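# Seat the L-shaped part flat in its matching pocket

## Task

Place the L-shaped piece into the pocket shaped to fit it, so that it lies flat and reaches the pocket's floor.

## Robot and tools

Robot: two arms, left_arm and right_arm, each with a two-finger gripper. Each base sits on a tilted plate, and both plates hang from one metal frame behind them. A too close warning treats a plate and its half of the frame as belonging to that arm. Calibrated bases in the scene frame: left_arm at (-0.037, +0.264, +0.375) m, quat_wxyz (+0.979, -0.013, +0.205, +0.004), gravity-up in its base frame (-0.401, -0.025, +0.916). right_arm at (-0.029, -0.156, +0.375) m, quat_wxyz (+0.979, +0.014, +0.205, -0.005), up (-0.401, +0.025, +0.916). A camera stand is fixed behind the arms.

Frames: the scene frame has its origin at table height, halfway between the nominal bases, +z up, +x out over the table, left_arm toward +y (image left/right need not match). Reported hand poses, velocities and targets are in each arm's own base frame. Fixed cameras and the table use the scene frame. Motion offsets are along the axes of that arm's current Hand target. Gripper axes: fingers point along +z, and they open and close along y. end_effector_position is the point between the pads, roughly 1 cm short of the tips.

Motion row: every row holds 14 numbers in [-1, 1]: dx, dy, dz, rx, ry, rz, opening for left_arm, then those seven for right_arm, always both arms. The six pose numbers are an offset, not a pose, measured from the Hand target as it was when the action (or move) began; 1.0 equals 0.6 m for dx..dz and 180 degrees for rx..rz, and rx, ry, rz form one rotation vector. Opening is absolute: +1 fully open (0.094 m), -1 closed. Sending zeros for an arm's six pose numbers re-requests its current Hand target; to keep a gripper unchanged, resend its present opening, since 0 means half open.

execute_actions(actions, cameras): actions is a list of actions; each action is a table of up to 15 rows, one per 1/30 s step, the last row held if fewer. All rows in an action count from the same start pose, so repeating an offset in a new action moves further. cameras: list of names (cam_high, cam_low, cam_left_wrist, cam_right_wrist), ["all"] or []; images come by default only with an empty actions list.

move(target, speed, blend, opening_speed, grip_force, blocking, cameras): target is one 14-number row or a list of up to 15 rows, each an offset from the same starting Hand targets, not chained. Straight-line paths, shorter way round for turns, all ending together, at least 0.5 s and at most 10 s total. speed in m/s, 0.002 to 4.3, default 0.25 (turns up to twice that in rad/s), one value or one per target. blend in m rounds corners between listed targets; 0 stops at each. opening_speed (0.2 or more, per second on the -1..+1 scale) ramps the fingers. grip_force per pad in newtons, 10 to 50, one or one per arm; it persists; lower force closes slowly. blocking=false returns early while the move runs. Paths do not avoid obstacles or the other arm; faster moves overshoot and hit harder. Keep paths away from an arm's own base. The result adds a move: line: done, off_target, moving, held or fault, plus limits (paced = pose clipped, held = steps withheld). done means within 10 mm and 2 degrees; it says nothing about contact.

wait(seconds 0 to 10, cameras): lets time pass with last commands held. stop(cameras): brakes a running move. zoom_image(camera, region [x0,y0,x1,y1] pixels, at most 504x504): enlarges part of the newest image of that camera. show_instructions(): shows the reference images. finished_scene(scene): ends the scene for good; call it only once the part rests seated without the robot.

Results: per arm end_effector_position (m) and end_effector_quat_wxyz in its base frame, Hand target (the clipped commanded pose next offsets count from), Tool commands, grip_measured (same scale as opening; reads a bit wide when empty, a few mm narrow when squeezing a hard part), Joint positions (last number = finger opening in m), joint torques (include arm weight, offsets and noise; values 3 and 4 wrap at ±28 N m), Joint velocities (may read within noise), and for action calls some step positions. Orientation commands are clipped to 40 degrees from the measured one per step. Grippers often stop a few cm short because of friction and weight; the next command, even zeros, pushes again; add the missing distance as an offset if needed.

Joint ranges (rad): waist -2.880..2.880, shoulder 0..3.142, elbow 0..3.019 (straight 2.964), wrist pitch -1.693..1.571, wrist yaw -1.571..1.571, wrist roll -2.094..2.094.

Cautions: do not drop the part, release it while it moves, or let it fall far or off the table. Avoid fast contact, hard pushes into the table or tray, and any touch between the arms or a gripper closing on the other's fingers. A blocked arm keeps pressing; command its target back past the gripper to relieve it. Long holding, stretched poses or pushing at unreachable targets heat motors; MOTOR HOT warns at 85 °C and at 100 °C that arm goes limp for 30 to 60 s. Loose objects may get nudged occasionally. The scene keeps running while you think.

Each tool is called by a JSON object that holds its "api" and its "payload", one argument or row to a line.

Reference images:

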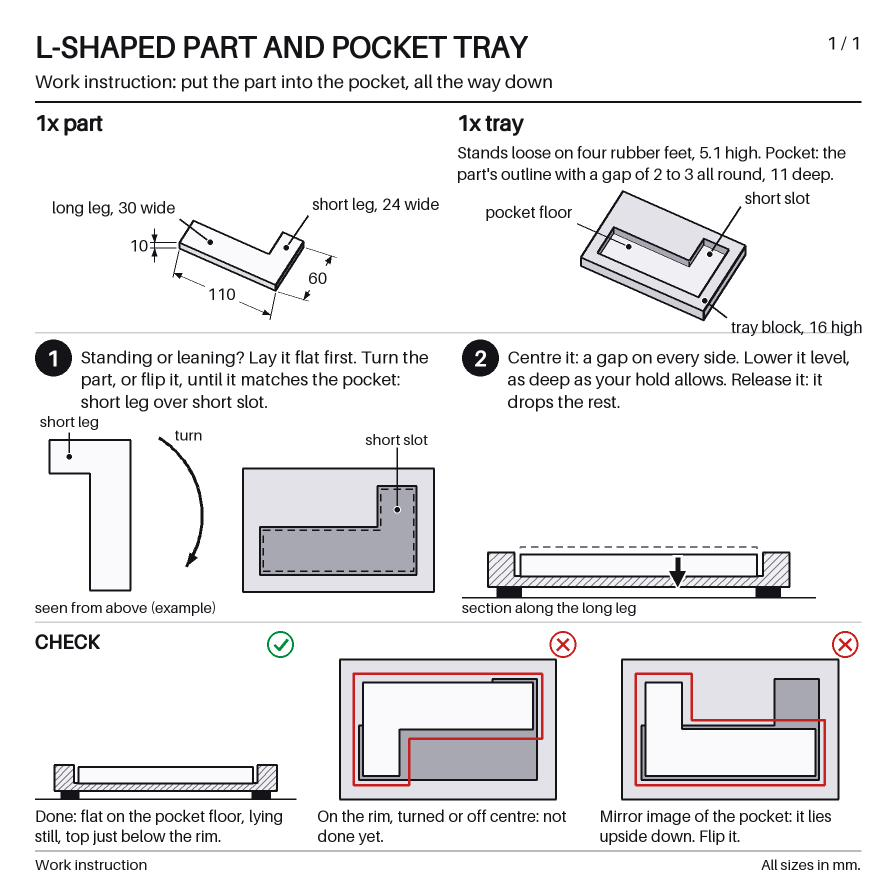

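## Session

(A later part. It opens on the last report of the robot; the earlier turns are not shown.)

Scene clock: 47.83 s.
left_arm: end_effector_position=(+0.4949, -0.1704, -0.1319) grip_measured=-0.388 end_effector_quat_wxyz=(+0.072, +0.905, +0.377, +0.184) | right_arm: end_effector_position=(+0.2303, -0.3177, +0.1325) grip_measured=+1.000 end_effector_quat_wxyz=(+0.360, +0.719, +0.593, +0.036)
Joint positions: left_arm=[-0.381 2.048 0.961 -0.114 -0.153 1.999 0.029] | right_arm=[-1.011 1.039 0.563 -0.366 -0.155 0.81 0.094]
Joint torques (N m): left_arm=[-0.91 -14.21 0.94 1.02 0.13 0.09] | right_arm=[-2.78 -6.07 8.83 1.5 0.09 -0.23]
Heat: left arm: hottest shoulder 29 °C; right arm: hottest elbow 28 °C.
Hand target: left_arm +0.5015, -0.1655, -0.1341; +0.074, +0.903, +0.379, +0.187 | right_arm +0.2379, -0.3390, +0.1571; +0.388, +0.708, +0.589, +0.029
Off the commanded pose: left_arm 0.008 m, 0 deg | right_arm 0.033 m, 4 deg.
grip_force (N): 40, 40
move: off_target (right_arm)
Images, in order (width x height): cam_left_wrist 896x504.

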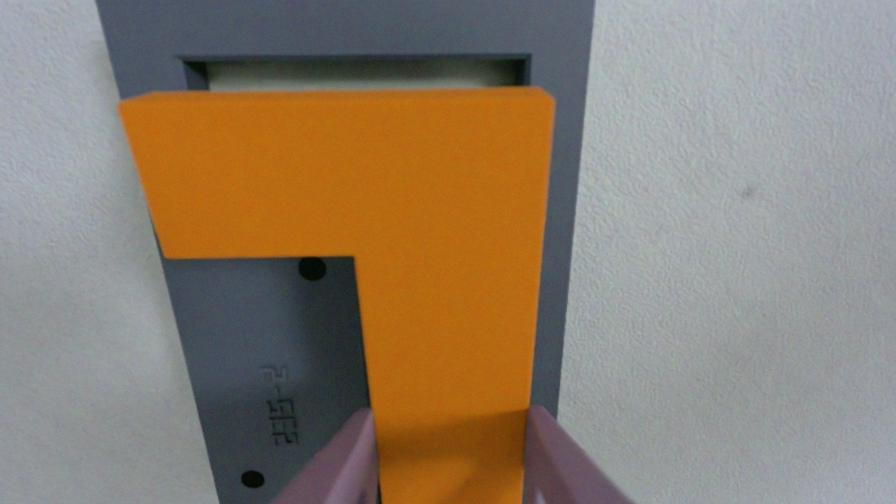

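{"api": "move", "payload": {
  "target": [
    [-0.0348,0.0327,-0.0667,0,-0.001,-0.0015,-0.46,0,0,0,0,0,0,1],
    [-0.0163,0.0138,-0.0467,0,-0.001,-0.0015,-0.46,0,0,0,0,0,0,1],
    [-0.0037,0.0027,0.02,0,-0.001,-0.0015,-0.46,0,0,0,0,0,0,1]
  ],
  "speed": [0.12,0.12,0.07],
  "cameras": ["cam_left_wrist"]
}}

{"api": "zoom_image", "payload": {
  "camera": "cam_left_wrist",
  "region": [100, 50, 240, 140]
}}

{"api": "zoom_image", "payload": {
  "camera": "cam_left_wrist",
  "region": [480, 50, 620, 140]
}}

Scene clock: 53.17 s.
left_arm: end_effector_position=(+0.5001, -0.1740, -0.1415) grip_measured=-0.388 end_effector_quat_wxyz=(+0.075, +0.904, +0.378, +0.184) | right_arm: end_effector_position=(+0.2303, -0.3177, +0.1325) grip_measured=+1.000 end_effector_quat_wxyz=(+0.360, +0.719, +0.593, +0.036)
Joint positions: left_arm=[-0.383 2.08 0.981 -0.1 -0.15 1.994 0.029] | right_arm=[-1.011 1.039 0.563 -0.366 -0.155 0.81 0.094]
Joint torques (N m): left_arm=[-0.79 -14.33 0.81 1.09 0.13 0.07] | right_arm=[-2.78 -5.77 8.7 1.59 0.09 -0.22]
Heat: left arm: hottest shoulder 29 °C; right arm: hottest elbow 28 °C.
Hand target: left_arm +0.5058, -0.1682, -0.1454; +0.075, +0.903, +0.381, +0.186 | right_arm +0.2379, -0.3390, +0.1571; +0.388, +0.708, +0.589, +0.029
Off the commanded pose: left_arm 0.009 m, 0 deg | right_arm 0.033 m, 4 deg.
grip_force (N): 40, 40
move: off_target (right_arm)
Images, in order (width x height): cam_left_wrist 896x504.

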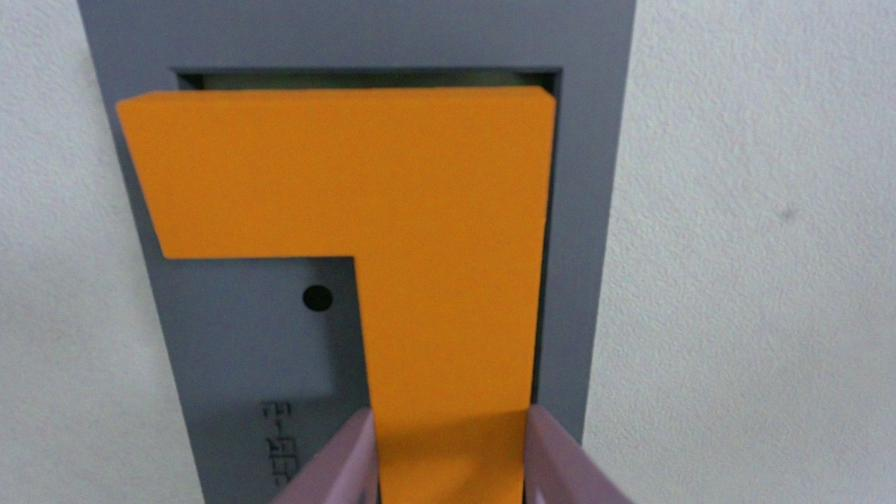

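Scaled by 3.600 from the camera's 896x504 image, which has a finer 1280x720 frame.

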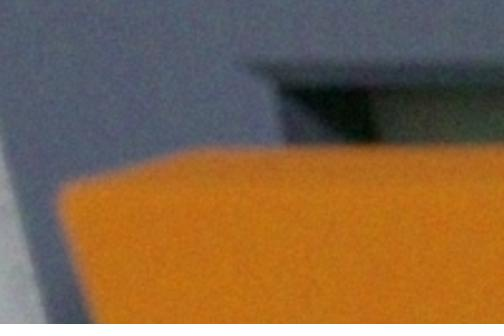

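Scaled by 3.600 from the camera's 896x504 image, which has a finer 1280x720 frame.

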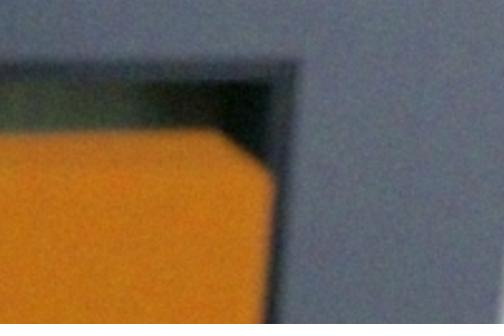

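{"api": "move", "payload": {
  "target": [-0.0007,-0.0033,0.0142,0,0,0,-0.46,0,0,0,0,0,0,1],
  "speed": 0.04,
  "cameras": ["cam_left_wrist","cam_low"]
}}

{"api": "zoom_image", "payload": {
  "camera": "cam_left_wrist",
  "region": [100, 50, 240, 140]
}}

{"api": "zoom_image", "payload": {
  "camera": "cam_left_wrist",
  "region": [480, 50, 620, 140]
}}

Scene clock: 56.23 s.
left_arm: end_effector_position=(+0.5013, -0.1735, -0.1495) grip_measured=-0.388 end_effector_quat_wxyz=(+0.075, +0.904, +0.378, +0.184) | right_arm: end_effector_position=(+0.2303, -0.3177, +0.1325) grip_measured=+1.000 end_effector_quat_wxyz=(+0.360, +0.719, +0.593, +0.036)
Joint positions: left_arm=[-0.381 2.102 0.987 -0.084 -0.149 1.998 0.029] | right_arm=[-1.011 1.039 0.563 -0.366 -0.155 0.81 0.094]
Joint torques (N m): left_arm=[-0.73 -13.98 0.77 1.11 0.12 0.09] | right_arm=[-2.96 -6.01 8.85 1.62 0.07 -0.25]
Heat: left arm: hottest shoulder 30 °C; right arm: hottest elbow 28 °C.
Hand target: left_arm +0.5075, -0.1671, -0.1538; +0.075, +0.903, +0.381, +0.185 | right_arm +0.2379, -0.3390, +0.1571; +0.388, +0.708, +0.589, +0.029
Off the commanded pose: left_arm 0.010 m, 0 deg | right_arm 0.033 m, 4 deg.
grip_force (N): 40, 40
move: off_target (right_arm)
Images, in order (width x height): cam_low 896x504, cam_left_wrist 896x504.

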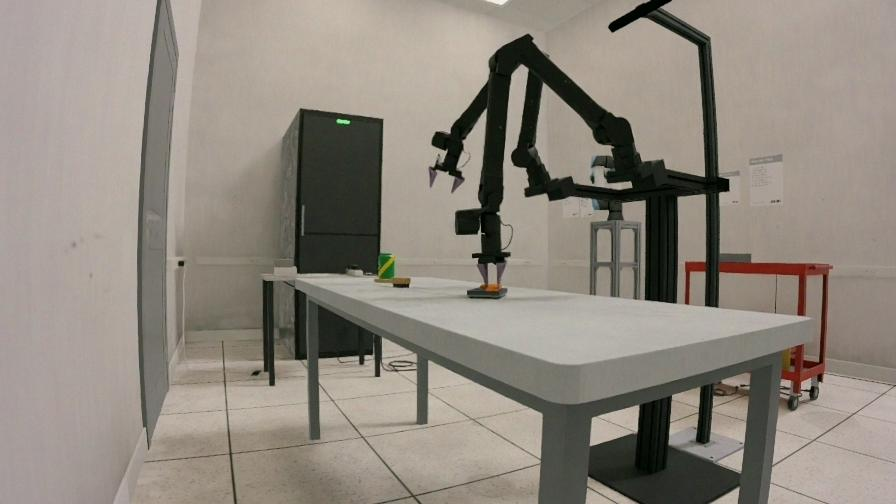

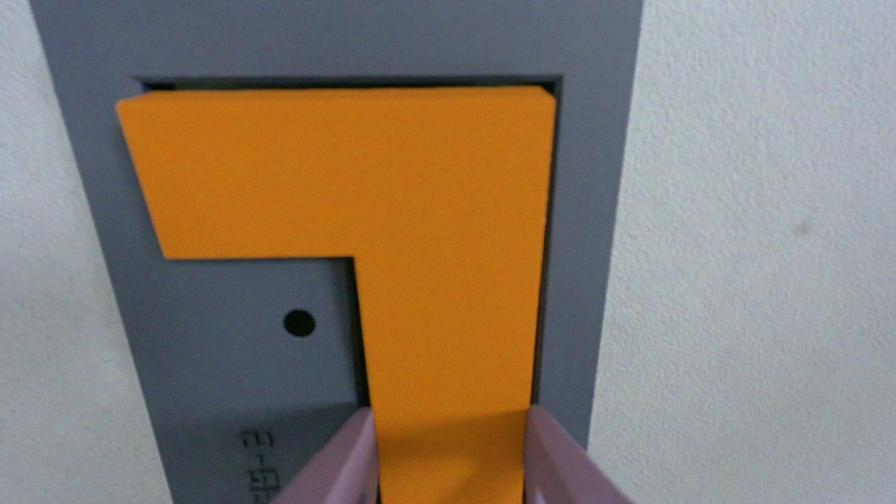

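Scaled by 3.600 from the camera's 896x504 image, which has a finer 1280x720 frame.

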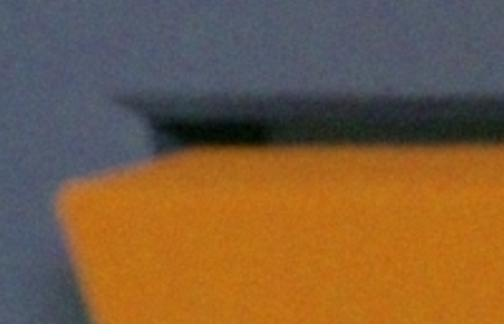

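Scaled by 3.600 from the camera's 896x504 image, which has a finer 1280x720 frame.

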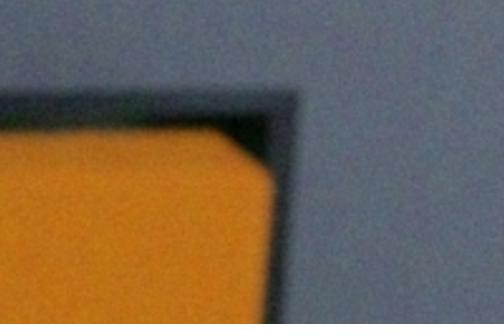

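{"api": "move", "payload": {
  "target": [
    [0,0,0.005,0,0,0,-0.46,0,0,0,0,0,0,1],
    [0,0,0.004,0,0,0,-0.1,0,0,0,0,0,0,1],
    [0,0,-0.12,0,0,0,0.0,0,0,0,0,0,0,1]
  ],
  "speed": [0.04,0.04,0.15],
  "opening_speed": 0.6,
  "cameras": ["cam_left_wrist","cam_low"]
}}

{"api": "zoom_image", "payload": {
  "camera": "cam_low",
  "region": [430, 230, 550, 310]
}}

Scene clock: 61.10 s.
left_arm: end_effector_position=(+0.4831, -0.1635, -0.0895) grip_measured=-0.003 end_effector_quat_wxyz=(+0.075, +0.902, +0.382, +0.187) | right_arm: end_effector_position=(+0.2303, -0.3177, +0.1325) grip_measured=+1.000 end_effector_quat_wxyz=(+0.360, +0.719, +0.593, +0.036)
Joint positions: left_arm=[-0.377 1.922 0.911 -0.182 -0.152 1.992 0.047] | right_arm=[-1.011 1.039 0.563 -0.366 -0.155 0.81 0.094]
Joint torques (N m): left_arm=[-2.9 -14.97 0.62 0.28 -0.08 -0.08] | right_arm=[-2.78 -6.18 8.84 1.58 0.05 -0.24]
Heat: left arm: hottest shoulder 30 °C; right arm: hottest elbow 29 °C.
Hand target: left_arm +0.4792, -0.1676, -0.0876; +0.075, +0.903, +0.381, +0.185 | right_arm +0.2379, -0.3390, +0.1571; +0.388, +0.708, +0.589, +0.029
Off the commanded pose: left_arm 0.006 m, 0 deg | right_arm 0.033 m, 4 deg.
grip_force (N): 40, 40
move: off_target (right_arm)
Images, in order (width x height): cam_low 896x504, cam_left_wrist 896x504.

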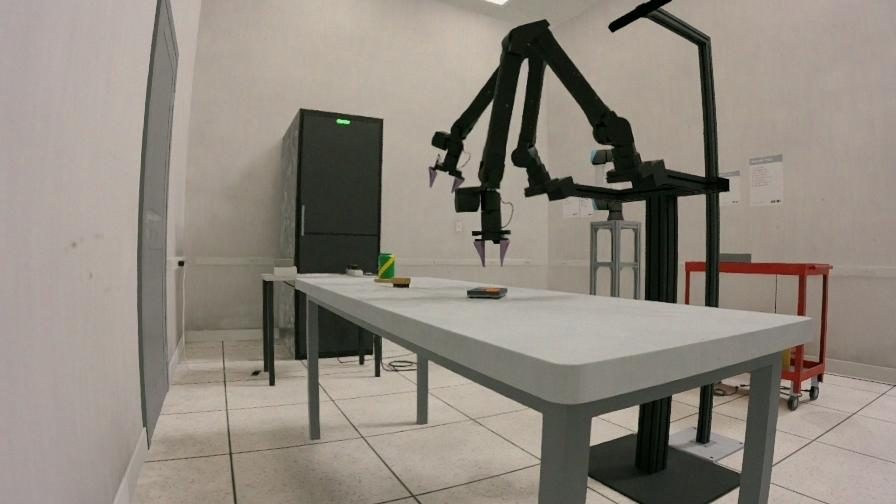

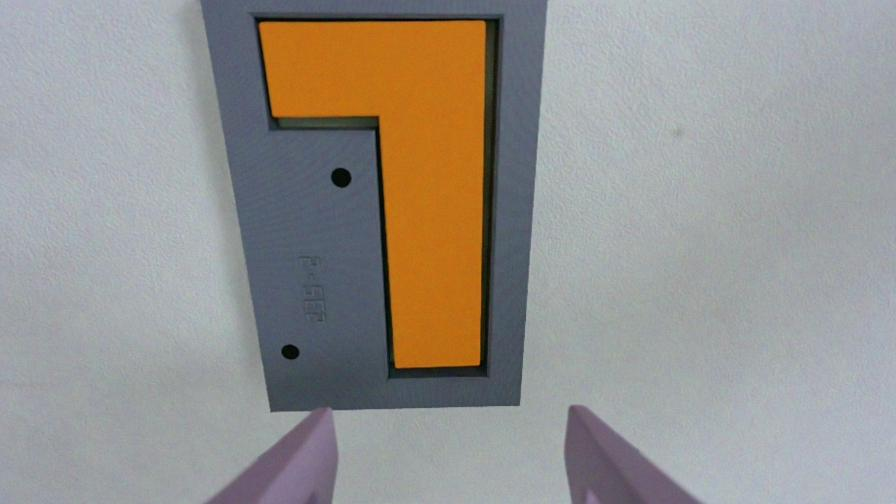

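Scaled by 4.200 from the camera's 896x504 image, which has a finer 1280x720 frame.

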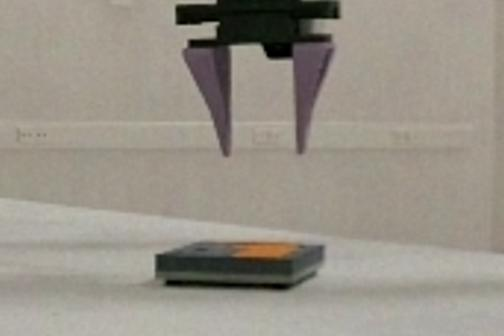

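{"api": "finished_scene", "payload": {
  "scene": 2
}}

The scene is finished: the task was done.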